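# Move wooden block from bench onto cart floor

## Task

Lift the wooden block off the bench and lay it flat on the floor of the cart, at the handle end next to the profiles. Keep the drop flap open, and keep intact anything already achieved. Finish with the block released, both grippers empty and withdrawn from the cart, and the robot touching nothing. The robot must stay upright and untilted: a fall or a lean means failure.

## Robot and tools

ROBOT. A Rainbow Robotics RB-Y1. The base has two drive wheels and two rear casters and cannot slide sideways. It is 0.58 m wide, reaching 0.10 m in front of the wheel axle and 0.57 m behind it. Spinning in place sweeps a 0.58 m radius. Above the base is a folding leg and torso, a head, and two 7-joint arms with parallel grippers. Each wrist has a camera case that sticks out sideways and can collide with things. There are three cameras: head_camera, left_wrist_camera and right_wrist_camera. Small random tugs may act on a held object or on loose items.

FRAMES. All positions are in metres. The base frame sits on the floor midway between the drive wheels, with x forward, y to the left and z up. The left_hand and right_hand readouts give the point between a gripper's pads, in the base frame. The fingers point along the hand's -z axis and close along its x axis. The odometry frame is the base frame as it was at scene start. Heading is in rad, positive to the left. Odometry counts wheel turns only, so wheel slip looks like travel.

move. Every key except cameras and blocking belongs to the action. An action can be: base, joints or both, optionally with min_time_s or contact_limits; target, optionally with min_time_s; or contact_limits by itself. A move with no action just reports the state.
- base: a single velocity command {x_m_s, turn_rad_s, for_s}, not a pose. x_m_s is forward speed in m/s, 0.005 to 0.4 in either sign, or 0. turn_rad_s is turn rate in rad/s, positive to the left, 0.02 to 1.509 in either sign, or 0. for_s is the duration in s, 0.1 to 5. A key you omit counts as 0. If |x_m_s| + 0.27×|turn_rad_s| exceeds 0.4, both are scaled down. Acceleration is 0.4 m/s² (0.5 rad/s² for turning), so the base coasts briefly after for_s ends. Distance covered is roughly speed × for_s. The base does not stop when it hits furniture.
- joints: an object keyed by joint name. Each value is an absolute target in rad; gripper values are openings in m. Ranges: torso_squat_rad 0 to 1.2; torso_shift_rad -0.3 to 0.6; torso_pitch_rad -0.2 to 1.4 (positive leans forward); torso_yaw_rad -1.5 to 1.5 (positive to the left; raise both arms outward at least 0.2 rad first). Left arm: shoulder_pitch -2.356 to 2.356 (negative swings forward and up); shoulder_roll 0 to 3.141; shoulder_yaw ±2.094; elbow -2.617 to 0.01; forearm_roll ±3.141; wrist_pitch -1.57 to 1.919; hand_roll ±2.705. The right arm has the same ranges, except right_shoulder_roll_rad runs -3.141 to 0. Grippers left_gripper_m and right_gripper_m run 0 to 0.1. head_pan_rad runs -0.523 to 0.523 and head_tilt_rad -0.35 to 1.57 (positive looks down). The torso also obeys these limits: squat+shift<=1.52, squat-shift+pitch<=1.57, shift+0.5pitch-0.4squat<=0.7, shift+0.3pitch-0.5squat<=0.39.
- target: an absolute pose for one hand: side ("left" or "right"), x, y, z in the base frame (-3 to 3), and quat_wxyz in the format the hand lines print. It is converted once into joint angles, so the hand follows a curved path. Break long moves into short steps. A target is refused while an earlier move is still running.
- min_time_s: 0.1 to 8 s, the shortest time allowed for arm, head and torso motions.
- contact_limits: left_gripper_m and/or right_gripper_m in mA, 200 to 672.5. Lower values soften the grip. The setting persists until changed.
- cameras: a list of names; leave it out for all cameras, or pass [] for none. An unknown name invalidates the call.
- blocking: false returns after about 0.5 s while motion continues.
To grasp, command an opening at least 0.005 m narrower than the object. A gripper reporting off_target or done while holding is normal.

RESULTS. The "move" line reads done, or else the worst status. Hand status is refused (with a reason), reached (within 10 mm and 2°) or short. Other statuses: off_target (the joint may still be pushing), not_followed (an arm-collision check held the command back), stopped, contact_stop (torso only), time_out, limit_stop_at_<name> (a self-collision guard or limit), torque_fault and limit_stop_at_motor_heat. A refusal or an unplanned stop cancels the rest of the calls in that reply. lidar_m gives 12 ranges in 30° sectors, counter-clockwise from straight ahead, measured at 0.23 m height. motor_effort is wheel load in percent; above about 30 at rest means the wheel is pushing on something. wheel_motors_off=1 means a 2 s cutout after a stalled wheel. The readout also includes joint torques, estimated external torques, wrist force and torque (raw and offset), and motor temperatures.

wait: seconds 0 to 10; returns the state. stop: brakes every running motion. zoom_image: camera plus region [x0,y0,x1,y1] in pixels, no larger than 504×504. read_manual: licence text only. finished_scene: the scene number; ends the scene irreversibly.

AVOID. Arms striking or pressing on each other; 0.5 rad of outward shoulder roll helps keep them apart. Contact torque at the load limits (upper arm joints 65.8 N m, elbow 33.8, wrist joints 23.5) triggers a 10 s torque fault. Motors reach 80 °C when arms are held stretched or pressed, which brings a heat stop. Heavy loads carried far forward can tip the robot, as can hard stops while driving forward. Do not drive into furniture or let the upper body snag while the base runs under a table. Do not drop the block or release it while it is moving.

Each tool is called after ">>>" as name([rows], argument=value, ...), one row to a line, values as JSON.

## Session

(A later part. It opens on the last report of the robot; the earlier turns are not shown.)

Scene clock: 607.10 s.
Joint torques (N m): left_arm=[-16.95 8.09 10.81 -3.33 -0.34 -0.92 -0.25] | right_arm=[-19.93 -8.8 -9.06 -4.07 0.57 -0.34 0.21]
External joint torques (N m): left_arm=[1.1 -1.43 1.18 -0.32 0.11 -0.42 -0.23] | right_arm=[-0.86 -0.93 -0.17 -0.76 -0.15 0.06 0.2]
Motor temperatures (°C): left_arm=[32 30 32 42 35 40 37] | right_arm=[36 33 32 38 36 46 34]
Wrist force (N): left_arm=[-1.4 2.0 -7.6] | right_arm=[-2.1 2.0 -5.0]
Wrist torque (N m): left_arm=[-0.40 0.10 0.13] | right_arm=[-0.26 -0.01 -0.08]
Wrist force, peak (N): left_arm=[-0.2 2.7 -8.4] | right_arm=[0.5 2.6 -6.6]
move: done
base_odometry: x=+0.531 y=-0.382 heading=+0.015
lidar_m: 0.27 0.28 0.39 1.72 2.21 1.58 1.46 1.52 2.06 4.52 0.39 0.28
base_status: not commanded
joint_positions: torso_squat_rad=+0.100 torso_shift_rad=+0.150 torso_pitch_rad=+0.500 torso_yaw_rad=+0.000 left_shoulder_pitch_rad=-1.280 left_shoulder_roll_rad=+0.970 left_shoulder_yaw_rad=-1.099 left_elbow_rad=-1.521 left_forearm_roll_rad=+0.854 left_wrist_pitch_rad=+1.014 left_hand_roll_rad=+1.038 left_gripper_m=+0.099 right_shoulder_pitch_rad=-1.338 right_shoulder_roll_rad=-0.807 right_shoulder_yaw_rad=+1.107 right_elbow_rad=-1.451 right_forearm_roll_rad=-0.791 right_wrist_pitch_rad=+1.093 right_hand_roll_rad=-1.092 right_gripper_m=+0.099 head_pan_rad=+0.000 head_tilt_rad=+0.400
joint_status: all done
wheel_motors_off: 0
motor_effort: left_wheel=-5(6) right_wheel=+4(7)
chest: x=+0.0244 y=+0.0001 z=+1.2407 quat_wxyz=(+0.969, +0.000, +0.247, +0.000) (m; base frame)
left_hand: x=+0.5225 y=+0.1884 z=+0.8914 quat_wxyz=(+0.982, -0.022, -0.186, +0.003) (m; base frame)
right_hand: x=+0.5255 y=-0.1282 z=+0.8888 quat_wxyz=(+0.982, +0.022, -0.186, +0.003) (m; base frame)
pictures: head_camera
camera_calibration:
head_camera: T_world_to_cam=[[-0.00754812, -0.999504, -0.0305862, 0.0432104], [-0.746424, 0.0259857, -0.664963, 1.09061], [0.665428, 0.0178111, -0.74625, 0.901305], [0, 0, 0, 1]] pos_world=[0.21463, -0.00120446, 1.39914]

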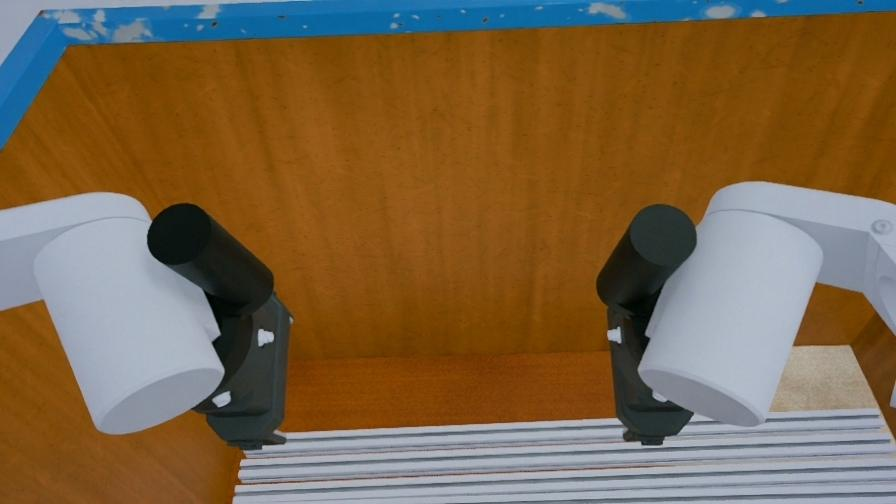

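>>> move(joints={"torso_pitch_rad":0.85,"head_tilt_rad":0.5}, min_time_s=2, cameras=[])

>>> move(target={"side":"left","x":0.40,"y":0.23,"z":0.95,"quat_wxyz":[1,0,0,0]}, min_time_s=2)

Scene clock: 618.50 s.
Joint torques (N m): left_arm=[-11.48 7.15 7.77 -4.53 0.04 -0.42 -0.28] | right_arm=[-14.05 -7.83 -6.87 -4.99 0.09 0 0.23]
External joint torques (N m): left_arm=[1.01 -1.36 0.81 0 0 -0.26 -0.27] | right_arm=[-0.44 -1.53 -0.41 -0.2 -0.11 0.11 0.23]
Motor temperatures (°C): left_arm=[32 29 32 40 35 38 37] | right_arm=[35 33 32 36 36 44 34]
Wrist force (N): left_arm=[0.8 1.9 -7.7] | right_arm=[0.0 2.2 -5.5]
Wrist torque (N m): left_arm=[-0.37 0.22 0.09] | right_arm=[-0.26 0.10 -0.08]
Wrist force, peak (N): left_arm=[0.5 2.0 -9.0] | right_arm=[0.0 2.5 -6.5]
move: done
base_odometry: x=+0.531 y=-0.382 heading=+0.015
lidar_m: 0.26 0.28 0.41 1.73 2.19 1.58 1.48 1.52 2.07 4.53 0.39 0.27
base_status: not commanded
joint_positions: torso_squat_rad=+0.100 torso_shift_rad=+0.150 torso_pitch_rad=+0.850 torso_yaw_rad=+0.000 left_shoulder_pitch_rad=-1.280 left_shoulder_roll_rad=+0.970 left_shoulder_yaw_rad=-1.099 left_elbow_rad=-1.521 left_forearm_roll_rad=+0.854 left_wrist_pitch_rad=+1.014 left_hand_roll_rad=+1.038 left_gripper_m=+0.099 right_shoulder_pitch_rad=-1.338 right_shoulder_roll_rad=-0.807 right_shoulder_yaw_rad=+1.107 right_elbow_rad=-1.451 right_forearm_roll_rad=-0.791 right_wrist_pitch_rad=+1.093 right_hand_roll_rad=-1.092 right_gripper_m=+0.099 head_pan_rad=+0.000 head_tilt_rad=+0.500
joint_status: all done
wheel_motors_off: 0
motor_effort: left_wheel=-5(5) right_wheel=+5(6)
chest: x=+0.1086 y=+0.0001 z=+1.1734 quat_wxyz=(+0.911, +0.000, +0.412, +0.000) (m; base frame)
left_hand: x=+0.4567 y=+0.1883 z=+0.6744 quat_wxyz=(+1.000, -0.022, -0.012, +0.007) (m; base frame)
right_hand: x=+0.4586 y=-0.1281 z=+0.6710 quat_wxyz=(+1.000, +0.023, -0.012, +0.000) (m; base frame)
pictures: none
No camera images: "cameras" was empty.

Scene clock: 620.83 s.
Joint torques (N m): left_arm=[-8.9 8.51 9.3 -1.34 0.02 -0.13 0.28] | right_arm=[-14.01 -7.57 -7.08 -5.16 0.1 -0.12 0.16]
External joint torques (N m): left_arm=[0.2 -1.88 1.38 -0.18 -0.03 -0.09 0.28] | right_arm=[-0.4 -1.27 -0.62 -0.37 -0.1 -0.02 0.16]
Motor temperatures (°C): left_arm=[32 29 32 40 35 38 37] | right_arm=[35 32 32 36 36 43 34]
Wrist force (N): left_arm=[0.6 1.8 -8.1] | right_arm=[0.2 2.2 -5.7]
Wrist torque (N m): left_arm=[-0.32 0.19 0.08] | right_arm=[-0.27 0.15 -0.07]
Wrist force, peak (N): left_arm=[-0.4 2.7 -8.9] | right_arm=[0.3 2.5 -6.3]
move: done
base_odometry: x=+0.531 y=-0.382 heading=+0.015
lidar_m: 0.27 0.27 0.40 1.72 2.19 1.58 1.48 1.53 2.06 4.53 0.39 0.28
base_status: not commanded
joint_positions: torso_squat_rad=+0.100 torso_shift_rad=+0.150 torso_pitch_rad=+0.850 torso_yaw_rad=+0.000 left_shoulder_pitch_rad=-1.474 left_shoulder_roll_rad=+1.693 left_shoulder_yaw_rad=-0.807 left_elbow_rad=-2.464 left_forearm_roll_rad=+1.413 left_wrist_pitch_rad=+1.397 left_hand_roll_rad=+1.297 left_gripper_m=+0.099 right_shoulder_pitch_rad=-1.338 right_shoulder_roll_rad=-0.807 right_shoulder_yaw_rad=+1.107 right_elbow_rad=-1.451 right_forearm_roll_rad=-0.791 right_wrist_pitch_rad=+1.093 right_hand_roll_rad=-1.092 right_gripper_m=+0.099 head_pan_rad=+0.000 head_tilt_rad=+0.500
joint_status: all done
wheel_motors_off: 0
motor_effort: left_wheel=-4(5) right_wheel=+5(6)
chest: x=+0.1086 y=+0.0001 z=+1.1734 quat_wxyz=(+0.911, +0.000, +0.412, +0.000) (m; base frame)
left_hand: x=+0.4000 y=+0.2300 z=+0.9500 quat_wxyz=(+1.000, +0.000, +0.000, +0.000) (m; base frame)
left_hand_status: reached (checked arc, planned for 2.0 s): 0 mm and 0.0 deg off.
right_hand: x=+0.4586 y=-0.1282 z=+0.6710 quat_wxyz=(+1.000, +0.023, -0.012, +0.000) (m; base frame)
pictures: head_camera, left_wrist_camera, right_wrist_camera
camera_calibration:
head_camera: T_world_to_cam=[[-0.0201481, -0.999503, -0.0242479, 0.0359077], [-0.96136, 0.0260279, -0.274061, 0.667677], [0.274556, 0.0177891, -0.961407, 1.10925], [0, 0, 0, 1]] pos_world=[0.338051, -0.00122096, 1.25029]
left_wrist_camera: T_world_to_cam=[[0.999596, 0.0270778, -0.00861905, -0.398449], [0.0280132, -0.888071, 0.458853, -0.213791], [0.00477039, -0.458909, -0.88847, 1.02016], [0, 0, 0, 1]] pos_world=[0.39941, 0.28909, 1.00105]
right_wrist_camera: T_world_to_cam=[[-0.99831, -0.0262858, -0.0518375, 0.487971], [-0.0502974, 0.837643, 0.543897, -0.207442], [0.0291245, 0.545585, -0.837549, 0.690706], [0, 0, 0, 1]] pos_world=[0.456596, -0.19025, 0.716622]

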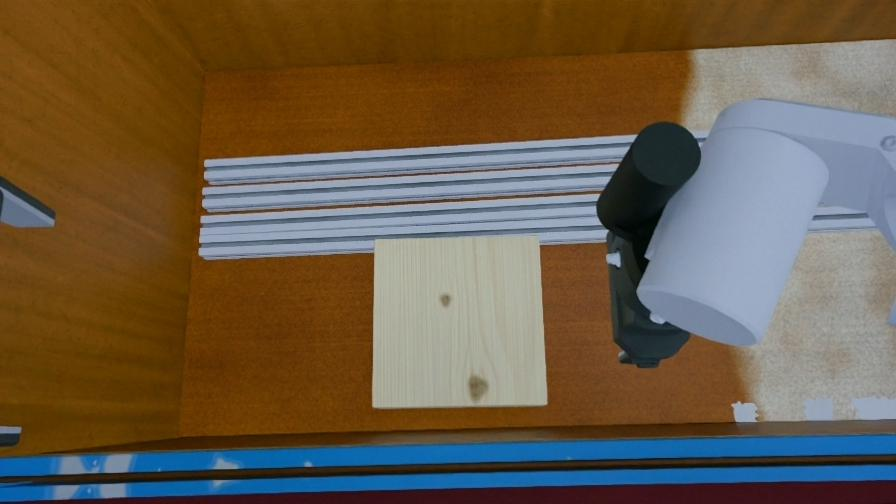

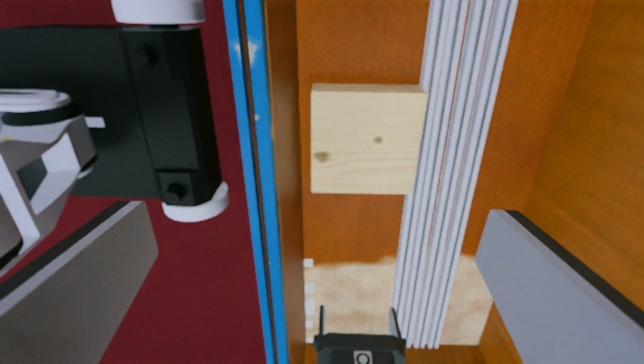

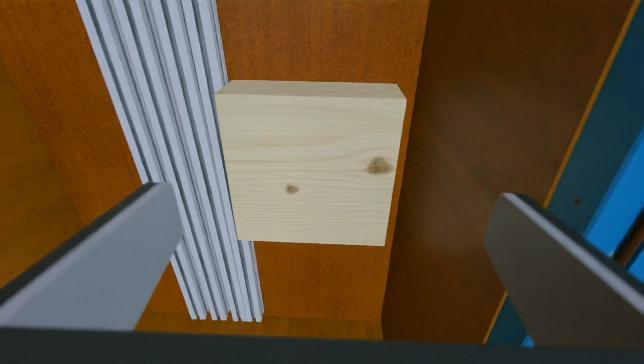

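>>> move(joints={"left_shoulder_pitch_rad":-1.393,"left_shoulder_roll_rad":1.233,"left_shoulder_yaw_rad":-0.981,"left_elbow_rad":-2.041,"left_forearm_roll_rad":1.029,"left_wrist_pitch_rad":1.319,"left_hand_roll_rad":1.233}, min_time_s=1.5, cameras=[])

>>> move(joints={"torso_squat_rad":0.7,"torso_shift_rad":0.197}, min_time_s=2.5, cameras=["head_camera"])

>>> move(joints={"torso_squat_rad":1.0,"torso_shift_rad":0.279}, min_time_s=2)

Scene clock: 626.00 s.
Joint torques (N m): left_arm=[-11.43 7.15 9.08 -3.44 -0.07 -0.7 -0.31] | right_arm=[-14.44 -7.54 -7.01 -5.1 0.06 -0.05 0.25]
External joint torques (N m): left_arm=[1.1 -2.04 0.49 0.83 -0.11 -0.53 -0.31] | right_arm=[-0.82 -1.23 -0.55 -0.31 -0.14 0.06 0.25]
Motor temperatures (°C): left_arm=[32 29 32 40 35 37 37] | right_arm=[35 32 32 35 36 42 34]
Wrist force (N): left_arm=[0.0 1.7 -8.5] | right_arm=[-0.2 2.8 -5.6]
Wrist torque (N m): left_arm=[-0.36 0.11 0.11] | right_arm=[-0.34 0.08 -0.05]
Wrist force, peak (N): left_arm=[1.2 2.7 -9.0] | right_arm=[-0.1 2.4 -6.4]
move: done
base_odometry: x=+0.531 y=-0.382 heading=+0.015
lidar_m: 0.27 0.28 0.39 1.72 2.19 1.59 1.47 1.53 2.08 4.53 0.40 0.28
base_status: not commanded
joint_positions: torso_squat_rad=+0.100 torso_shift_rad=+0.150 torso_pitch_rad=+0.850 torso_yaw_rad=+0.000 left_shoulder_pitch_rad=-1.393 left_shoulder_roll_rad=+1.233 left_shoulder_yaw_rad=-0.981 left_elbow_rad=-2.041 left_forearm_roll_rad=+1.029 left_wrist_pitch_rad=+1.319 left_hand_roll_rad=+1.233 left_gripper_m=+0.099 right_shoulder_pitch_rad=-1.338 right_shoulder_roll_rad=-0.807 right_shoulder_yaw_rad=+1.107 right_elbow_rad=-1.451 right_forearm_roll_rad=-0.791 right_wrist_pitch_rad=+1.093 right_hand_roll_rad=-1.092 right_gripper_m=+0.099 head_pan_rad=+0.000 head_tilt_rad=+0.500
joint_status: all done
wheel_motors_off: 0
motor_effort: left_wheel=-4(5) right_wheel=+4(6)
chest: x=+0.1086 y=+0.0001 z=+1.1734 quat_wxyz=(+0.911, +0.000, +0.412, +0.000) (m; base frame)
left_hand: x=+0.4521 y=+0.1749 z=+0.8189 quat_wxyz=(+1.000, -0.028, -0.011, +0.009) (m; base frame)
right_hand: x=+0.4586 y=-0.1282 z=+0.6710 quat_wxyz=(+1.000, +0.023, -0.012, +0.000) (m; base frame)
pictures: none
No camera images: "cameras" was empty.

Scene clock: 628.80 s.
Joint torques (N m): left_arm=[-11.79 7.19 9.36 -3.56 -0.14 -0.65 -0.29] | right_arm=[-14.3 -7.04 -7.08 -5.1 0.12 -0.12 0.29]
External joint torques (N m): left_arm=[0.75 -2 0.77 0.71 -0.18 -0.48 -0.29] | right_arm=[-0.69 -0.74 -0.62 -0.31 -0.08 -0.01 0.29]
Motor temperatures (°C): left_arm=[32 29 32 39 35 37 37] | right_arm=[35 32 32 35 36 42 34]
Wrist force (N): left_arm=[0.0 2.6 -7.7] | right_arm=[0.7 2.9 -5.6]
Wrist torque (N m): left_arm=[-0.47 0.08 0.08] | right_arm=[-0.34 0.18 -0.10]
Wrist force, peak (N): left_arm=[0.2 2.5 -9.2] | right_arm=[0.2 2.8 -6.3]
move: done
base_odometry: x=+0.531 y=-0.382 heading=+0.015
lidar_m: 0.26 0.28 0.41 1.72 2.22 1.57 1.47 1.52 2.08 4.54 0.40 0.28
base_status: not commanded
joint_positions: torso_squat_rad=+0.700 torso_shift_rad=+0.197 torso_pitch_rad=+0.850 torso_yaw_rad=+0.000 left_shoulder_pitch_rad=-1.393 left_shoulder_roll_rad=+1.233 left_shoulder_yaw_rad=-0.981 left_elbow_rad=-2.041 left_forearm_roll_rad=+1.029 left_wrist_pitch_rad=+1.319 left_hand_roll_rad=+1.233 left_gripper_m=+0.099 right_shoulder_pitch_rad=-1.338 right_shoulder_roll_rad=-0.807 right_shoulder_yaw_rad=+1.107 right_elbow_rad=-1.451 right_forearm_roll_rad=-0.791 right_wrist_pitch_rad=+1.093 right_hand_roll_rad=-1.092 right_gripper_m=+0.099 head_pan_rad=+0.000 head_tilt_rad=+0.500
joint_status: all done
wheel_motors_off: 0
motor_effort: left_wheel=-5(6) right_wheel=+5(7)
chest: x=+0.1093 y=+0.0001 z=+1.0098 quat_wxyz=(+0.911, +0.000, +0.412, +0.000) (m; base frame)
left_hand: x=+0.4528 y=+0.1749 z=+0.6552 quat_wxyz=(+1.000, -0.028, -0.011, +0.009) (m; base frame)
right_hand: x=+0.4593 y=-0.1282 z=+0.5073 quat_wxyz=(+1.000, +0.023, -0.012, +0.000) (m; base frame)
pictures: head_camera
camera_calibration:
head_camera: T_world_to_cam=[[-0.020149, -0.999503, -0.0242471, 0.031935], [-0.96137, 0.0260279, -0.274026, 0.623485], [0.274521, 0.0177891, -0.961416, 0.951735], [0, 0, 0, 1]] pos_world=[0.338772, -0.00123935, 1.08664]

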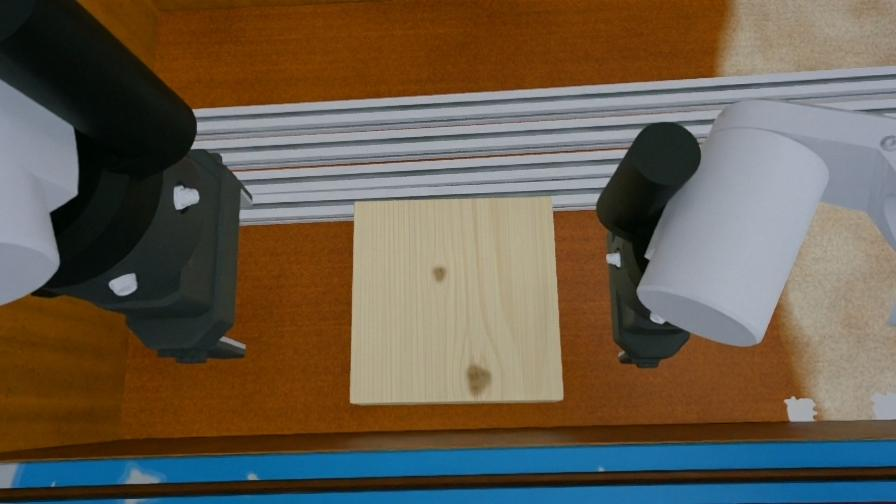

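Scene clock: 631.10 s.
Joint torques (N m): left_arm=[-11.85 7.52 9.63 -3.62 -0.17 -0.55 -0.3] | right_arm=[-14.4 -7.45 -7.21 -5.24 0.12 0.03 0.19]
External joint torques (N m): left_arm=[0.7 -1.68 1.03 0.65 -0.21 -0.38 -0.29] | right_arm=[-0.76 -1.13 -0.74 -0.46 -0.09 0.14 0.19]
Motor temperatures (°C): left_arm=[32 29 32 39 35 37 37] | right_arm=[35 32 32 35 36 42 34]
Wrist force (N): left_arm=[0.4 2.0 -7.5] | right_arm=[0.2 2.3 -6.0]
Wrist torque (N m): left_arm=[-0.41 0.17 0.07] | right_arm=[-0.26 0.11 -0.07]
Wrist force, peak (N): left_arm=[0.2 2.3 -8.6] | right_arm=[0.2 2.3 -6.8]
move: done
base_odometry: x=+0.531 y=-0.382 heading=+0.015
lidar_m: 0.26 0.29 0.38 1.72 2.19 1.57 1.48 1.53 2.06 4.53 0.39 0.29
base_status: not commanded
joint_positions: torso_squat_rad=+1.000 torso_shift_rad=+0.279 torso_pitch_rad=+0.848 torso_yaw_rad=+0.000 left_shoulder_pitch_rad=-1.393 left_shoulder_roll_rad=+1.233 left_shoulder_yaw_rad=-0.981 left_elbow_rad=-2.041 left_forearm_roll_rad=+1.029 left_wrist_pitch_rad=+1.319 left_hand_roll_rad=+1.233 left_gripper_m=+0.099 right_shoulder_pitch_rad=-1.338 right_shoulder_roll_rad=-0.807 right_shoulder_yaw_rad=+1.107 right_elbow_rad=-1.451 right_forearm_roll_rad=-0.791 right_wrist_pitch_rad=+1.093 right_hand_roll_rad=-1.092 right_gripper_m=+0.099 head_pan_rad=+0.000 head_tilt_rad=+0.500
joint_status: all done
wheel_motors_off: 0
motor_effort: left_wheel=-4(6) right_wheel=+5(7)
chest: x=+0.1083 y=+0.0001 z=+0.8487 quat_wxyz=(+0.911, +0.000, +0.412, +0.000) (m; base frame)
left_hand: x=+0.4523 y=+0.1749 z=+0.4946 quat_wxyz=(+1.000, -0.028, -0.012, +0.009) (m; base frame)
right_hand: x=+0.4591 y=-0.1282 z=+0.3468 quat_wxyz=(+1.000, +0.023, -0.013, +0.000) (m; base frame)
pictures: head_camera, left_wrist_camera, right_wrist_camera
camera_calibration:
head_camera: T_world_to_cam=[[-0.0201121, -0.999503, -0.0242778, 0.0280143], [-0.960954, 0.0260278, -0.275482, 0.579619], [0.275977, 0.0177893, -0.961, 0.79664], [0, 0, 0, 1]] pos_world=[0.337696, -0.00125753, 0.925926]
left_wrist_camera: T_world_to_cam=[[0.998945, 0.0442538, 0.012268, -0.466204], [0.0318625, -0.860286, 0.508815, -0.0865796], [0.033071, -0.507887, -0.860789, 0.572124], [0, 0, 0, 1]] pos_world=[0.44955, 0.236722, 0.54225]
right_wrist_camera: T_world_to_cam=[[-0.998232, -0.0262846, -0.0533179, 0.472146], [-0.0511029, 0.837645, 0.54382, -0.0306615], [0.0303674, 0.545583, -0.837507, 0.418602], [0, 0, 0, 1]] pos_world=[0.457033, -0.190288, 0.39243]

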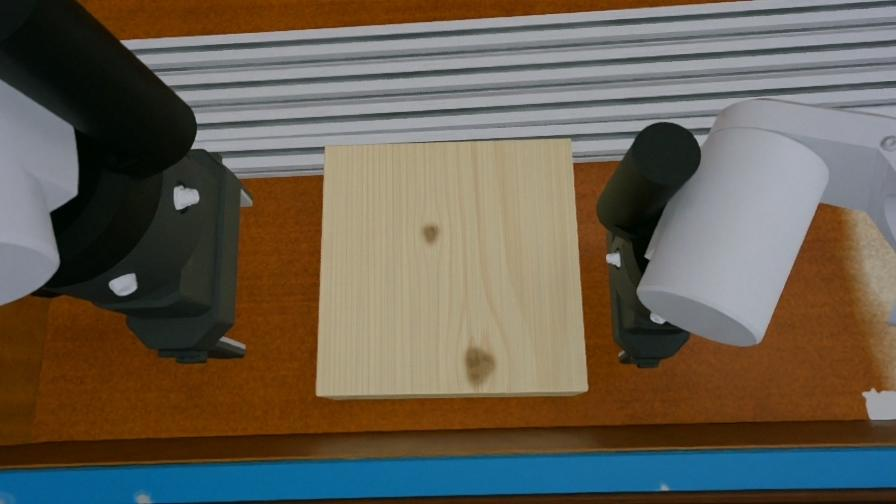

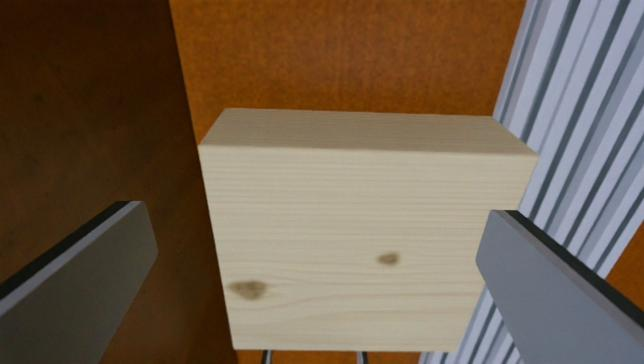

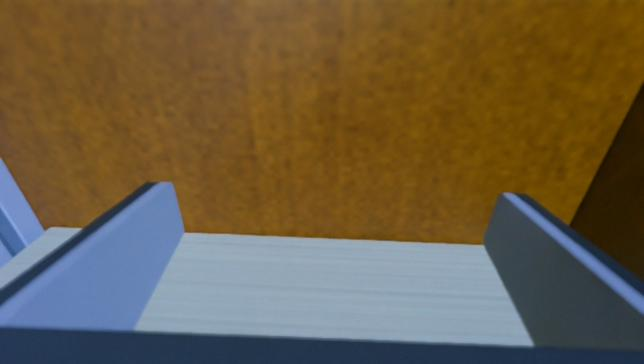

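>>> move(target={"side":"right","x":0.462,"y":-0.085,"z":0.342,"quat_wxyz":[0.9999,0,0,0.012]}, min_time_s=1.5, cameras=["head_camera"])

>>> move(target={"side":"right","x":0.461,"y":-0.045,"z":0.342,"quat_wxyz":[0.9999,0,0,0.012]}, min_time_s=1.5)

Scene clock: 634.60 s.
Joint torques (N m): left_arm=[-11.71 7.75 9.38 -3.75 -0.05 -0.59 -0.36] | right_arm=[-19.59 2.71 -5.46 -7.44 0.02 -1.54 0.31]
External joint torques (N m): left_arm=[0.84 -1.44 0.78 0.52 -0.09 -0.42 -0.36] | right_arm=[-4.52 6.74 0.61 -2.56 -0.19 -1.53 0.31]
Motor temperatures (°C): left_arm=[32 29 32 39 35 36 37] | right_arm=[35 32 31 34 36 42 34]
Wrist force (N): left_arm=[0.4 2.0 -8.6] | right_arm=[-1.2 -4.8 -6.7]
Wrist torque (N m): left_arm=[-0.36 0.15 0.09] | right_arm=[-0.23 0.13 -0.50]
Wrist force, peak (N): left_arm=[0.2 2.4 -9.0] | right_arm=[-0.3 -14.2 5.5]
move: done
base_odometry: x=+0.531 y=-0.382 heading=+0.015
lidar_m: 0.27 0.28 0.39 1.73 2.21 1.57 1.47 1.53 2.06 4.53 0.39 0.29
base_status: not commanded
joint_positions: torso_squat_rad=+1.000 torso_shift_rad=+0.279 torso_pitch_rad=+0.848 torso_yaw_rad=+0.000 left_shoulder_pitch_rad=-1.393 left_shoulder_roll_rad=+1.233 left_shoulder_yaw_rad=-0.981 left_elbow_rad=-2.041 left_forearm_roll_rad=+1.029 left_wrist_pitch_rad=+1.319 left_hand_roll_rad=+1.233 left_gripper_m=+0.099 right_shoulder_pitch_rad=-1.417 right_shoulder_roll_rad=-0.645 right_shoulder_yaw_rad=+1.132 right_elbow_rad=-1.306 right_forearm_roll_rad=-0.778 right_wrist_pitch_rad=+1.172 right_hand_roll_rad=-1.090 right_gripper_m=+0.099 head_pan_rad=+0.000 head_tilt_rad=+0.500
joint_status: all done
wheel_motors_off: 0
motor_effort: left_wheel=-8(9) right_wheel=+8(12)
chest: x=+0.1083 y=+0.0000 z=+0.8487 quat_wxyz=(+0.911, +0.000, +0.412, +0.000) (m; base frame)
left_hand: x=+0.4523 y=+0.1748 z=+0.4946 quat_wxyz=(+1.000, -0.028, -0.012, +0.009) (m; base frame)
right_hand: x=+0.4615 y=-0.0867 z=+0.3421 quat_wxyz=(+1.000, -0.001, -0.001, +0.011) (m; base frame)
right_hand_status: reached (checked arc, planned for 1.5 s): 2 mm and 0.2 deg off.
pictures: head_camera
camera_calibration:
head_camera: T_world_to_cam=[[-0.0203258, -0.999501, -0.024181, 0.0279235], [-0.960926, 0.026208, -0.275561, 0.579652], [0.276058, 0.0176352, -0.960979, 0.796638], [0, 0, 0, 1]] pos_world=[0.337653, -0.00133081, 0.925957]

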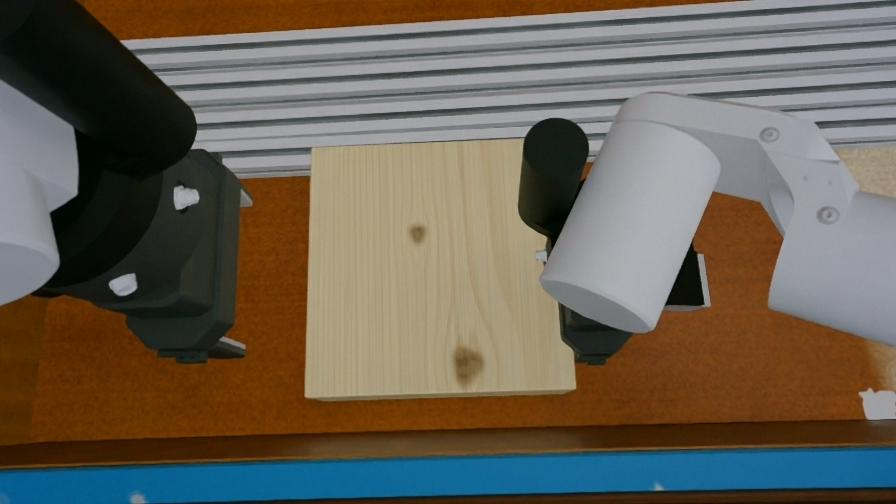

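Scene clock: 636.43 s.
Joint torques (N m): left_arm=[-11.84 7.31 9.46 -3.62 -0.11 -0.61 -0.25] | right_arm=[-19.42 1.96 -4.81 -6.11 0.22 -0.51 -0.12]
External joint torques (N m): left_arm=[0.71 -1.88 0.86 0.65 -0.15 -0.44 -0.25] | right_arm=[-3.57 4.17 0.9 -1.06 0.02 -0.5 -0.12]
Motor temperatures (°C): left_arm=[32 29 32 39 35 36 37] | right_arm=[35 32 31 34 36 41 34]
Wrist force (N): left_arm=[0.9 2.5 -7.9] | right_arm=[-0.3 -0.1 -6.9]
Wrist torque (N m): left_arm=[-0.48 0.20 0.09] | right_arm=[-0.29 0.17 -0.23]
Wrist force, peak (N): left_arm=[0.2 3.3 -8.8] | right_arm=[-2.6 -13.7 5.1]
move: done
base_odometry: x=+0.531 y=-0.382 heading=+0.015
lidar_m: 0.27 0.28 0.40 1.72 2.20 1.58 1.46 1.53 2.08 4.54 0.41 0.28
base_status: not commanded
joint_positions: torso_squat_rad=+1.000 torso_shift_rad=+0.279 torso_pitch_rad=+0.848 torso_yaw_rad=+0.000 left_shoulder_pitch_rad=-1.393 left_shoulder_roll_rad=+1.233 left_shoulder_yaw_rad=-0.981 left_elbow_rad=-2.041 left_forearm_roll_rad=+1.029 left_wrist_pitch_rad=+1.319 left_hand_roll_rad=+1.233 left_gripper_m=+0.099 right_shoulder_pitch_rad=-1.464 right_shoulder_roll_rad=-0.524 right_shoulder_yaw_rad=+1.142 right_elbow_rad=-1.206 right_forearm_roll_rad=-0.761 right_wrist_pitch_rad=+1.191 right_hand_roll_rad=-1.113 right_gripper_m=+0.099 head_pan_rad=+0.000 head_tilt_rad=+0.500
joint_status: all done
wheel_motors_off: 0
motor_effort: left_wheel=-8(9) right_wheel=+8(11)
chest: x=+0.1083 y=+0.0000 z=+0.8487 quat_wxyz=(+0.911, +0.000, +0.412, +0.000) (m; base frame)
left_hand: x=+0.4523 y=+0.1748 z=+0.4947 quat_wxyz=(+1.000, -0.028, -0.012, +0.009) (m; base frame)
right_hand: x=+0.4608 y=-0.0459 z=+0.3420 quat_wxyz=(+1.000, +0.000, +0.000, +0.011) (m; base frame)
right_hand_status: reached (checked arc, planned for 1.5 s): 1 mm and 0.1 deg off.
pictures: head_camera, left_wrist_camera, right_wrist_camera
camera_calibration:
head_camera: T_world_to_cam=[[-0.0202728, -0.999501, -0.024237, 0.0279661], [-0.960926, 0.0261726, -0.275567, 0.579655], [0.276064, 0.0177034, -0.960976, 0.796637], [0, 0, 0, 1]] pos_world=[0.33765, -0.00132218, 0.92596]
left_wrist_camera: T_world_to_cam=[[0.998951, 0.0440939, 0.0123526, -0.466238], [0.0316803, -0.86027, 0.508853, -0.0866255], [0.0330639, -0.507928, -0.860765, 0.572102], [0, 0, 0, 1]] pos_world=[0.449577, 0.236624, 0.542284]
right_wrist_camera: T_world_to_cam=[[-0.998295, -0.0519811, -0.0265602, 0.465467], [-0.0582717, 0.860547, 0.506026, -0.0796597], [-0.00344747, 0.506711, -0.862109, 0.391822], [0, 0, 0, 1]] pos_world=[0.461382, -0.105794, 0.390466]

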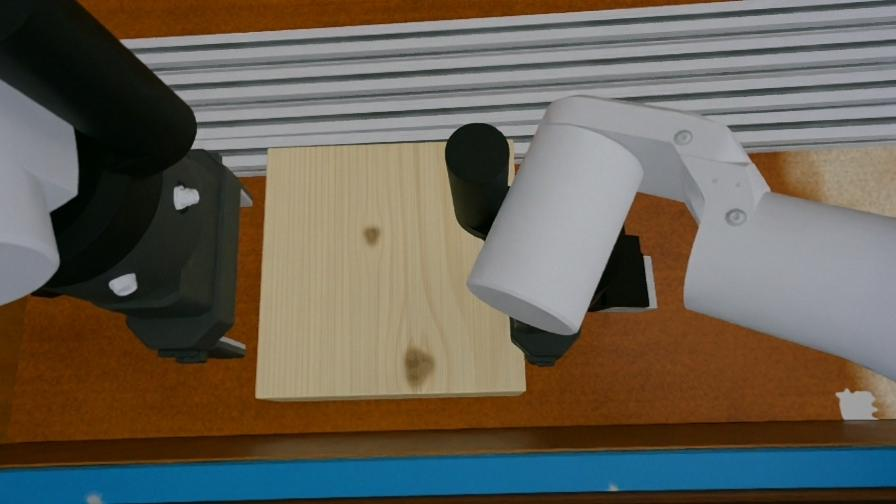

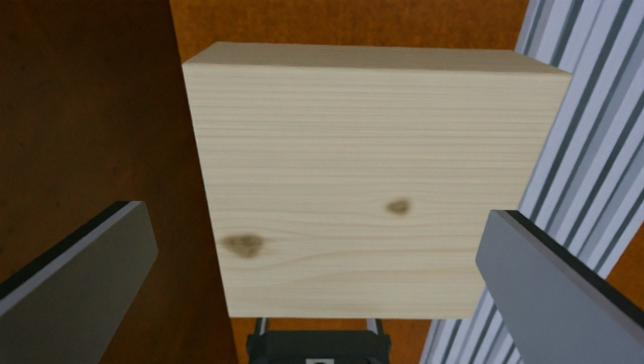

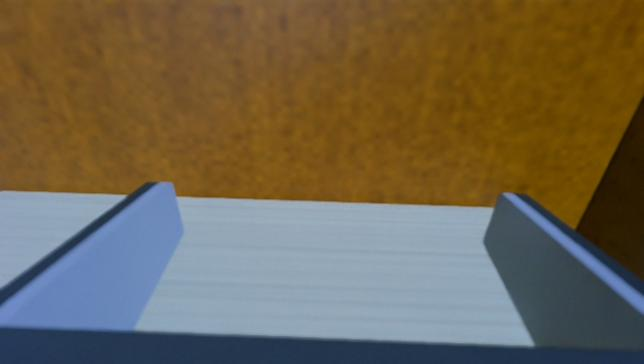

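Works beautifully. One more push, a bit toward −x to hug the clearance.

>>> move(target={"side":"right","x":0.459,"y":-0.005,"z":0.342,"quat_wxyz":[0.9999,0,0,0.014]}, min_time_s=1.5, cameras=[])

>>> move(target={"side":"right","x":0.458,"y":0.015,"z":0.342,"quat_wxyz":[0.9999,0,0,0.014]}, min_time_s=1)

>>> move(target={"side":"right","x":0.458,"y":-0.06,"z":0.345,"quat_wxyz":[1,0,0,0]}, min_time_s=1.5, cameras=[])

>>> move(target={"side":"right","x":0.458,"y":-0.13,"z":0.35,"quat_wxyz":[1,0,0,0]}, min_time_s=1.2, cameras=["head_camera"])

>>> move(joints={"torso_squat_rad":0.7,"torso_shift_rad":0.197}, min_time_s=2, cameras=["head_camera","left_wrist_camera"])

>>> move(joints={"torso_squat_rad":0.1,"torso_shift_rad":0.15}, min_time_s=2.5)

Scene clock: 640.47 s.
Joint torques (N m): left_arm=[-11.51 7.4 9.43 -3.62 -0.09 -0.59 -0.16] | right_arm=[-20.7 6.69 -4.54 -8.11 -0.04 -1.44 0.04]
External joint torques (N m): left_arm=[1.04 -1.79 0.82 0.65 -0.13 -0.42 -0.16] | right_arm=[-4.21 7.14 0.69 -2.99 -0.25 -1.44 0.04]
Motor temperatures (°C): left_arm=[32 29 32 39 35 36 37] | right_arm=[35 32 31 34 36 41 34]
Wrist force (N): left_arm=[0.0 1.8 -7.9] | right_arm=[0.3 -4.2 -8.2]
Wrist torque (N m): left_arm=[-0.31 0.07 0.07] | right_arm=[-0.25 0.31 -0.47]
Wrist force, peak (N): left_arm=[0.5 2.4 -9.0] | right_arm=[0.3 -12.4 5.7]
move: done
base_odometry: x=+0.531 y=-0.382 heading=+0.015
lidar_m: 0.27 0.27 0.40 1.71 2.20 1.59 1.47 1.52 2.08 4.54 0.40 0.28
base_status: not commanded
joint_positions: torso_squat_rad=+1.000 torso_shift_rad=+0.279 torso_pitch_rad=+0.848 torso_yaw_rad=+0.000 left_shoulder_pitch_rad=-1.393 left_shoulder_roll_rad=+1.233 left_shoulder_yaw_rad=-0.981 left_elbow_rad=-2.041 left_forearm_roll_rad=+1.029 left_wrist_pitch_rad=+1.319 left_hand_roll_rad=+1.233 left_gripper_m=+0.099 right_shoulder_pitch_rad=-1.512 right_shoulder_roll_rad=-0.396 right_shoulder_yaw_rad=+1.150 right_elbow_rad=-1.080 right_forearm_roll_rad=-0.748 right_wrist_pitch_rad=+1.194 right_hand_roll_rad=-1.122 right_gripper_m=+0.099 head_pan_rad=+0.000 head_tilt_rad=+0.500
joint_status: all done
wheel_motors_off: 0
motor_effort: left_wheel=-8(9) right_wheel=+8(11)
chest: x=+0.1083 y=+0.0000 z=+0.8487 quat_wxyz=(+0.911, +0.000, +0.412, +0.000) (m; base frame)
left_hand: x=+0.4523 y=+0.1747 z=+0.4946 quat_wxyz=(+1.000, -0.028, -0.012, +0.009) (m; base frame)
right_hand: x=+0.4588 y=-0.0067 z=+0.3418 quat_wxyz=(+1.000, -0.001, +0.000, +0.013) (m; base frame)
right_hand_status: reached (checked arc, planned for 1.5 s): 2 mm and 0.2 deg off.
pictures: none
No camera images: "cameras" was empty.

Scene clock: 641.80 s.
Joint torques (N m): left_arm=[-11.78 7.25 9.5 -3.58 -0.09 -0.65 -0.29] | right_arm=[-21.12 8.04 -4.16 -8.03 -0.66 -1.71 0.76]
External joint torques (N m): left_arm=[0.78 -1.94 0.9 0.69 -0.13 -0.48 -0.29] | right_arm=[-4.29 7.61 0.73 -2.93 -0.87 -1.7 0.76]
Motor temperatures (°C): left_arm=[32 29 32 39 35 36 37] | right_arm=[35 31 31 34 36 41 34]
Wrist force (N): left_arm=[0.3 1.7 -7.6] | right_arm=[0.7 -4.5 -7.4]
Wrist torque (N m): left_arm=[-0.34 0.07 0.13] | right_arm=[-0.26 0.30 -0.45]
Wrist force, peak (N): left_arm=[-0.4 1.7 -8.9] | right_arm=[0.9 -12.1 4.8]
move: done
base_odometry: x=+0.531 y=-0.382 heading=+0.015
lidar_m: 0.26 0.29 0.40 1.72 2.19 1.56 1.48 1.53 2.07 4.53 0.40 0.28
base_status: not commanded
joint_positions: torso_squat_rad=+1.000 torso_shift_rad=+0.279 torso_pitch_rad=+0.848 torso_yaw_rad=+0.000 left_shoulder_pitch_rad=-1.393 left_shoulder_roll_rad=+1.233 left_shoulder_yaw_rad=-0.981 left_elbow_rad=-2.041 left_forearm_roll_rad=+1.029 left_wrist_pitch_rad=+1.319 left_hand_roll_rad=+1.233 left_gripper_m=+0.099 right_shoulder_pitch_rad=-1.540 right_shoulder_roll_rad=-0.323 right_shoulder_yaw_rad=+1.151 right_elbow_rad=-0.994 right_forearm_roll_rad=-0.747 right_wrist_pitch_rad=+1.187 right_hand_roll_rad=-1.118 right_gripper_m=+0.099 head_pan_rad=+0.000 head_tilt_rad=+0.500
joint_status: all done
wheel_motors_off: 0
motor_effort: left_wheel=-9(9) right_wheel=+10(11)
chest: x=+0.1083 y=+0.0000 z=+0.8487 quat_wxyz=(+0.911, +0.000, +0.412, +0.000) (m; base frame)
left_hand: x=+0.4523 y=+0.1747 z=+0.4946 quat_wxyz=(+1.000, -0.028, -0.012, +0.009) (m; base frame)
right_hand: x=+0.4582 y=+0.0134 z=+0.3415 quat_wxyz=(+1.000, -0.001, +0.000, +0.013) (m; base frame)
right_hand_status: reached (checked arc, planned for 1.0 s): 2 mm and 0.2 deg off.
pictures: head_camera, left_wrist_camera, right_wrist_camera
camera_calibration:
head_camera: T_world_to_cam=[[-0.0203328, -0.999501, -0.0241733, 0.0279176], [-0.960926, 0.0262126, -0.275562, 0.579655], [0.276059, 0.0176258, -0.960979, 0.796635], [0, 0, 0, 1]] pos_world=[0.337655, -0.00133192, 0.925955]
left_wrist_camera: T_world_to_cam=[[0.998954, 0.0440345, 0.0123438, -0.466235], [0.0316315, -0.860239, 0.508908, -0.0866656], [0.0330281, -0.507985, -0.860732, 0.572074], [0, 0, 0, 1]] pos_world=[0.449594, 0.236582, 0.542263]
right_wrist_camera: T_world_to_cam=[[-0.99814, -0.0550699, -0.026161, 0.465748], [-0.0607396, 0.861096, 0.504801, -0.129086], [-0.00527225, 0.505451, -0.862839, 0.362502], [0, 0, 0, 1]] pos_world=[0.458952, -0.0464224, 0.390128]

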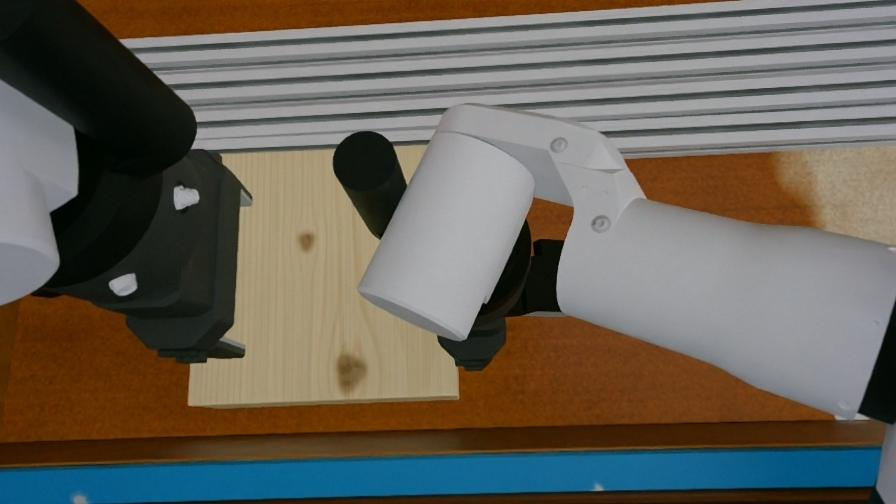

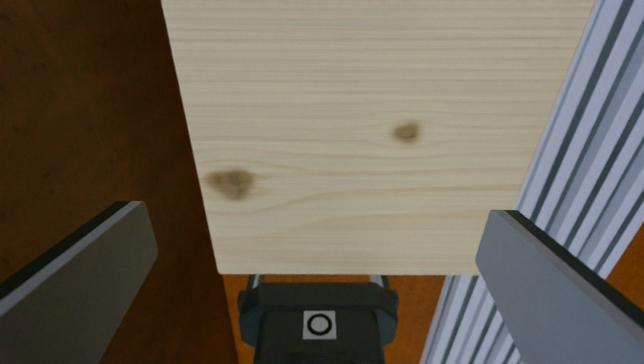

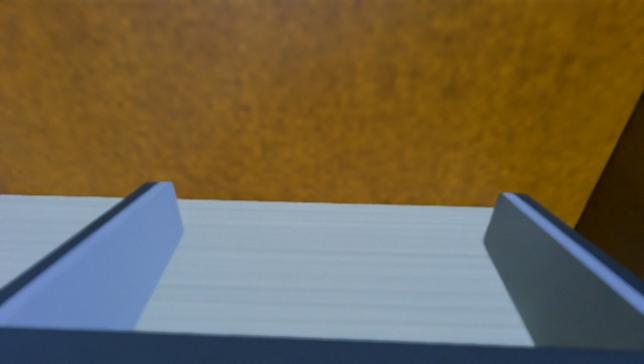

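Scene clock: 643.63 s.
Joint torques (N m): left_arm=[-11.75 7.35 9.47 -3.67 -0.11 -0.54 -0.19] | right_arm=[-14.42 -3.77 -7.61 -6.07 -0.2 0.34 -0.33]
External joint torques (N m): left_arm=[0.81 -1.84 0.87 0.6 -0.15 -0.37 -0.19] | right_arm=[1.11 -0.99 -1.74 -0.99 -0.39 0.33 -0.33]
Motor temperatures (°C): left_arm=[32 29 32 38 34 36 37] | right_arm=[35 31 31 34 36 41 34]
Wrist force (N): left_arm=[0.1 1.8 -7.3] | right_arm=[0.6 2.3 -5.7]
Wrist torque (N m): left_arm=[-0.36 0.15 0.08] | right_arm=[-0.24 0.16 -0.10]
Wrist force, peak (N): left_arm=[0.2 2.1 -8.6] | right_arm=[1.4 -4.2 -7.9]
move: done
base_odometry: x=+0.531 y=-0.382 heading=+0.015
lidar_m: 0.27 0.28 0.40 1.72 2.19 1.58 1.47 1.53 2.08 4.53 0.40 0.28
base_status: not commanded
joint_positions: torso_squat_rad=+1.000 torso_shift_rad=+0.279 torso_pitch_rad=+0.848 torso_yaw_rad=+0.000 left_shoulder_pitch_rad=-1.393 left_shoulder_roll_rad=+1.233 left_shoulder_yaw_rad=-0.981 left_elbow_rad=-2.041 left_forearm_roll_rad=+1.029 left_wrist_pitch_rad=+1.319 left_hand_roll_rad=+1.233 left_gripper_m=+0.099 right_shoulder_pitch_rad=-1.446 right_shoulder_roll_rad=-0.568 right_shoulder_yaw_rad=+1.133 right_elbow_rad=-1.261 right_forearm_roll_rad=-0.768 right_wrist_pitch_rad=+1.211 right_hand_roll_rad=-1.132 right_gripper_m=+0.099 head_pan_rad=+0.000 head_tilt_rad=+0.500
joint_status: all done
wheel_motors_off: 0
motor_effort: left_wheel=-7(9) right_wheel=+7(10)
chest: x=+0.1083 y=+0.0000 z=+0.8487 quat_wxyz=(+0.911, +0.000, +0.412, +0.000) (m; base frame)
left_hand: x=+0.4523 y=+0.1748 z=+0.4947 quat_wxyz=(+1.000, -0.028, -0.012, +0.009) (m; base frame)
right_hand: x=+0.4575 y=-0.0596 z=+0.3452 quat_wxyz=(+1.000, -0.004, +0.005, +0.001) (m; base frame)
right_hand_status: reached (checked arc, planned for 1.5 s): 1 mm and 0.7 deg off.
pictures: none
No camera images: "cameras" was empty.

Scene clock: 645.17 s.
Joint torques (N m): left_arm=[-11.94 7.68 9.61 -3.61 -0.1 -0.54 -0.2] | right_arm=[-13.01 -7.28 -8.15 -5.55 -0.03 -0.14 0.13]
External joint torques (N m): left_arm=[0.61 -1.51 1 0.66 -0.14 -0.37 -0.19] | right_arm=[1.01 -1.25 -1.7 -0.82 -0.23 -0.14 0.13]
Motor temperatures (°C): left_arm=[32 29 32 38 34 36 37] | right_arm=[35 31 31 34 36 41 34]
Wrist force (N): left_arm=[0.6 2.1 -8.1] | right_arm=[0.7 2.4 -6.0]
Wrist torque (N m): left_arm=[-0.39 0.17 0.10] | right_arm=[-0.24 0.17 -0.07]
Wrist force, peak (N): left_arm=[0.3 2.0 -8.7] | right_arm=[0.7 2.5 -6.4]
move: done
base_odometry: x=+0.531 y=-0.382 heading=+0.015
lidar_m: 0.25 0.28 0.39 1.71 2.19 1.58 1.47 1.54 2.08 4.53 0.40 0.29
base_status: not commanded
joint_positions: torso_squat_rad=+1.000 torso_shift_rad=+0.279 torso_pitch_rad=+0.848 torso_yaw_rad=+0.000 left_shoulder_pitch_rad=-1.393 left_shoulder_roll_rad=+1.233 left_shoulder_yaw_rad=-0.981 left_elbow_rad=-2.041 left_forearm_roll_rad=+1.029 left_wrist_pitch_rad=+1.319 left_hand_roll_rad=+1.233 left_gripper_m=+0.099 right_shoulder_pitch_rad=-1.361 right_shoulder_roll_rad=-0.784 right_shoulder_yaw_rad=+1.107 right_elbow_rad=-1.434 right_forearm_roll_rad=-0.801 right_wrist_pitch_rad=+1.164 right_hand_roll_rad=-1.090 right_gripper_m=+0.099 head_pan_rad=+0.000 head_tilt_rad=+0.500
joint_status: all done
wheel_motors_off: 0
motor_effort: left_wheel=-7(8) right_wheel=+8(9)
chest: x=+0.1083 y=+0.0000 z=+0.8487 quat_wxyz=(+0.911, +0.000, +0.412, +0.000) (m; base frame)
left_hand: x=+0.4523 y=+0.1748 z=+0.4947 quat_wxyz=(+1.000, -0.028, -0.012, +0.009) (m; base frame)
right_hand: x=+0.4579 y=-0.1297 z=+0.3501 quat_wxyz=(+1.000, -0.001, +0.001, +0.000) (m; base frame)
right_hand_status: reached (checked arc, planned for 1.2 s): 0 mm and 0.2 deg off.
pictures: head_camera
camera_calibration:
head_camera: T_world_to_cam=[[-0.0201809, -0.999502, -0.0242723, 0.0280003], [-0.96093, 0.026094, -0.27556, 0.579653], [0.276056, 0.017763, -0.960977, 0.796633], [0, 0, 0, 1]] pos_world=[0.337655, -0.00128967, 0.925955]

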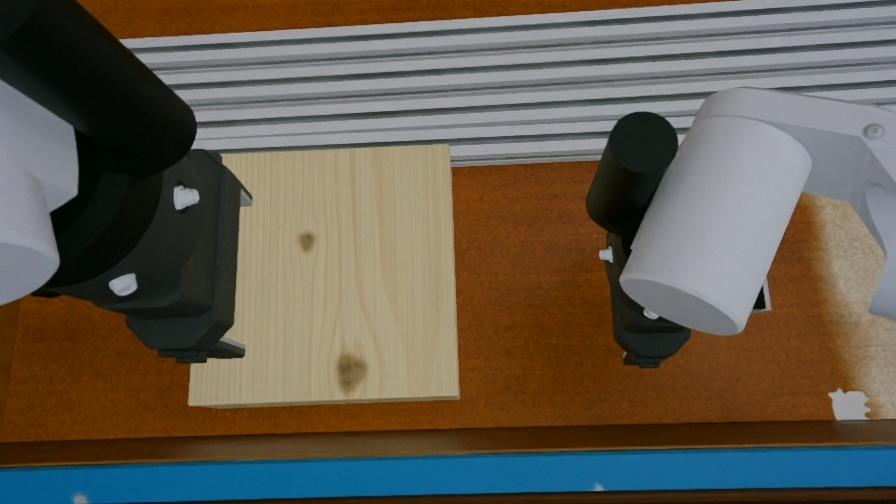

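Scene clock: 647.47 s.
Joint torques (N m): left_arm=[-11.66 7.6 9.12 -3.68 -0.06 -0.61 -0.27] | right_arm=[-13.52 -6.94 -7.48 -5.47 -0.07 -0.21 0.16]
External joint torques (N m): left_arm=[0.88 -1.59 0.52 0.6 -0.1 -0.44 -0.27] | right_arm=[0.46 -0.92 -1.05 -0.73 -0.26 -0.21 0.16]
Motor temperatures (°C): left_arm=[31 29 32 38 34 36 37] | right_arm=[35 31 31 34 36 41 34]
Wrist force (N): left_arm=[0.4 2.5 -8.6] | right_arm=[0.8 2.3 -6.4]
Wrist torque (N m): left_arm=[-0.45 0.14 0.13] | right_arm=[-0.25 0.16 -0.10]
Wrist force, peak (N): left_arm=[1.0 2.4 -8.7] | right_arm=[0.6 3.0 -6.4]
move: done
base_odometry: x=+0.531 y=-0.382 heading=+0.015
lidar_m: 0.26 0.28 0.39 1.72 2.19 1.58 1.47 1.52 2.08 4.52 0.41 0.29
base_status: not commanded
joint_positions: torso_squat_rad=+0.700 torso_shift_rad=+0.197 torso_pitch_rad=+0.850 torso_yaw_rad=+0.000 left_shoulder_pitch_rad=-1.393 left_shoulder_roll_rad=+1.233 left_shoulder_yaw_rad=-0.981 left_elbow_rad=-2.041 left_forearm_roll_rad=+1.029 left_wrist_pitch_rad=+1.319 left_hand_roll_rad=+1.233 left_gripper_m=+0.099 right_shoulder_pitch_rad=-1.361 right_shoulder_roll_rad=-0.784 right_shoulder_yaw_rad=+1.107 right_elbow_rad=-1.434 right_forearm_roll_rad=-0.801 right_wrist_pitch_rad=+1.164 right_hand_roll_rad=-1.090 right_gripper_m=+0.099 head_pan_rad=+0.000 head_tilt_rad=+0.500
joint_status: all done
wheel_motors_off: 0
motor_effort: left_wheel=-5(7) right_wheel=+5(9)
chest: x=+0.1092 y=+0.0001 z=+1.0098 quat_wxyz=(+0.911, +0.000, +0.412, +0.000) (m; base frame)
left_hand: x=+0.4527 y=+0.1749 z=+0.6552 quat_wxyz=(+1.000, -0.028, -0.011, +0.009) (m; base frame)
right_hand: x=+0.4581 y=-0.1297 z=+0.5106 quat_wxyz=(+1.000, -0.001, +0.002, +0.000) (m; base frame)
pictures: head_camera, left_wrist_camera
camera_calibration:
head_camera: T_world_to_cam=[[-0.0202183, -0.999502, -0.0242415, 0.0319187], [-0.961351, 0.0260941, -0.274086, 0.623498], [0.274582, 0.0177631, -0.9614, 0.951725], [0, 0, 0, 1]] pos_world=[0.338719, -0.00127233, 1.08665]
left_wrist_camera: T_world_to_cam=[[0.998965, 0.0441856, 0.0108159, -0.467628], [0.0325431, -0.860286, 0.508773, -0.168591], [0.0317852, -0.507894, -0.860833, 0.710918], [0, 0, 0, 1]] pos_world=[0.450034, 0.236698, 0.702814]

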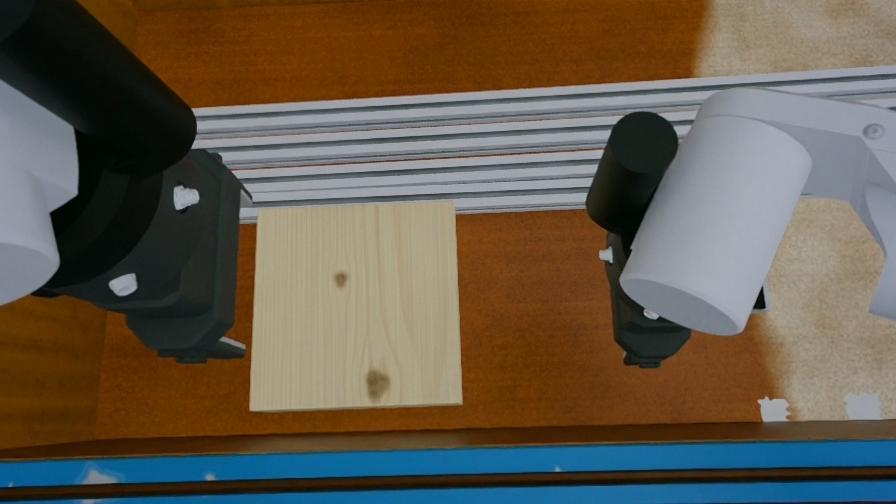

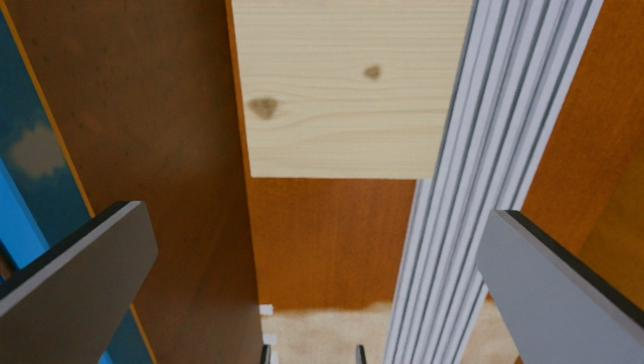

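Scene clock: 650.27 s.
Joint torques (N m): left_arm=[-11.7 7.35 9.67 -3.58 -0.2 -0.62 -0.32] | right_arm=[-13.76 -7.09 -7.51 -5.46 0.09 0.05 0.2]
External joint torques (N m): left_arm=[0.84 -1.84 1.08 0.7 -0.24 -0.45 -0.32] | right_arm=[0.22 -1.06 -1.08 -0.71 -0.11 0.05 0.2]
Motor temperatures (°C): left_arm=[31 29 32 38 34 36 37] | right_arm=[35 31 31 33 36 40 34]
Wrist force (N): left_arm=[0.1 1.8 -7.7] | right_arm=[0.9 2.6 -5.6]
Wrist torque (N m): left_arm=[-0.35 0.12 0.10] | right_arm=[-0.28 0.23 -0.06]
Wrist force, peak (N): left_arm=[1.0 2.8 -8.8] | right_arm=[0.6 2.7 -6.5]
move: done
base_odometry: x=+0.531 y=-0.382 heading=+0.015
lidar_m: 0.26 0.28 0.39 1.71 2.20 1.58 1.48 1.53 2.08 4.53 0.40 0.28
base_status: not commanded
joint_positions: torso_squat_rad=+0.100 torso_shift_rad=+0.150 torso_pitch_rad=+0.850 torso_yaw_rad=+0.000 left_shoulder_pitch_rad=-1.393 left_shoulder_roll_rad=+1.233 left_shoulder_yaw_rad=-0.981 left_elbow_rad=-2.041 left_forearm_roll_rad=+1.029 left_wrist_pitch_rad=+1.319 left_hand_roll_rad=+1.233 left_gripper_m=+0.099 right_shoulder_pitch_rad=-1.361 right_shoulder_roll_rad=-0.784 right_shoulder_yaw_rad=+1.107 right_elbow_rad=-1.434 right_forearm_roll_rad=-0.801 right_wrist_pitch_rad=+1.164 right_hand_roll_rad=-1.090 right_gripper_m=+0.099 head_pan_rad=+0.000 head_tilt_rad=+0.500
joint_status: all done
wheel_motors_off: 0
motor_effort: left_wheel=-4(7) right_wheel=+7(8)
chest: x=+0.1085 y=+0.0001 z=+1.1734 quat_wxyz=(+0.911, +0.000, +0.412, +0.000) (m; base frame)
left_hand: x=+0.4520 y=+0.1749 z=+0.8188 quat_wxyz=(+1.000, -0.028, -0.011, +0.009) (m; base frame)
right_hand: x=+0.4573 y=-0.1297 z=+0.6742 quat_wxyz=(+1.000, -0.001, +0.002, +0.000) (m; base frame)
pictures: head_camera, left_wrist_camera, right_wrist_camera
camera_calibration:
head_camera: T_world_to_cam=[[-0.0202197, -0.999502, -0.02424, 0.0358881], [-0.961368, 0.026094, -0.274025, 0.66762], [0.274521, 0.0177629, -0.961417, 1.10927], [0, 0, 0, 1]] pos_world=[0.338037, -0.00125446, 1.25028]
left_wrist_camera: T_world_to_cam=[[0.998965, 0.0441846, 0.0107569, -0.468644], [0.0325723, -0.860285, 0.508771, -0.251811], [0.0317339, -0.507895, -0.860834, 0.851825], [0, 0, 0, 1]] pos_world=[0.449329, 0.236715, 0.866436]
right_wrist_camera: T_world_to_cam=[[-0.999296, -0.0298553, -0.0227241, 0.46723], [-0.0372461, 0.862366, 0.504914, -0.184455], [0.00452209, 0.505405, -0.86287, 0.717411], [0, 0, 0, 1]] pos_world=[0.456787, -0.189566, 0.722784]

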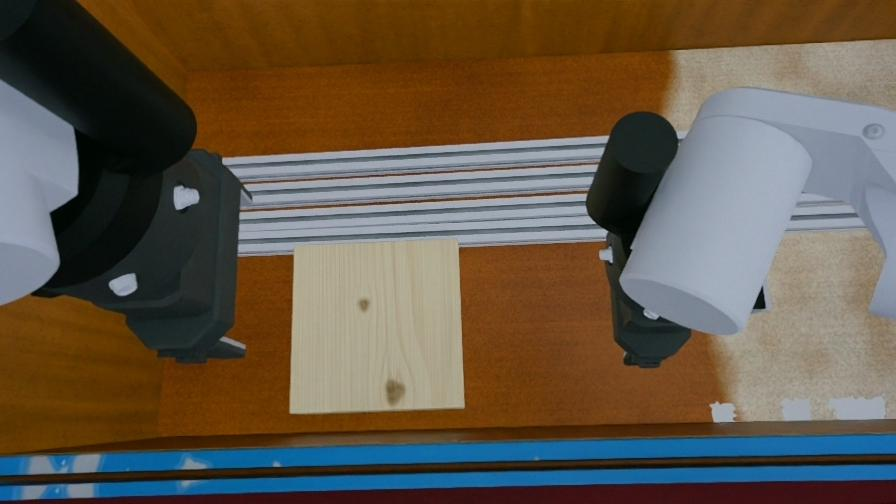

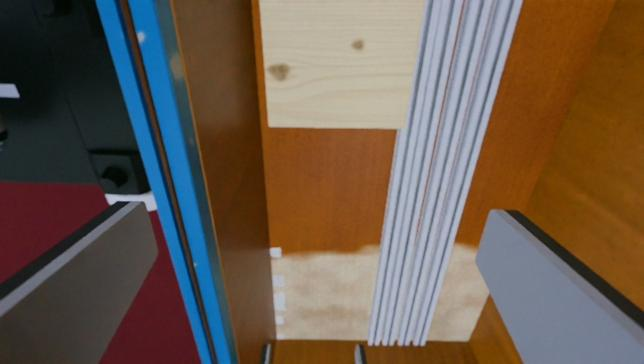

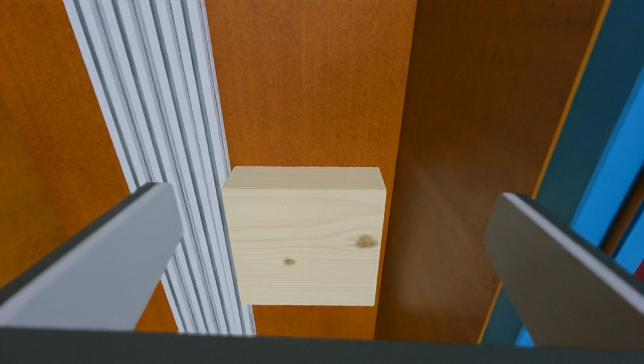

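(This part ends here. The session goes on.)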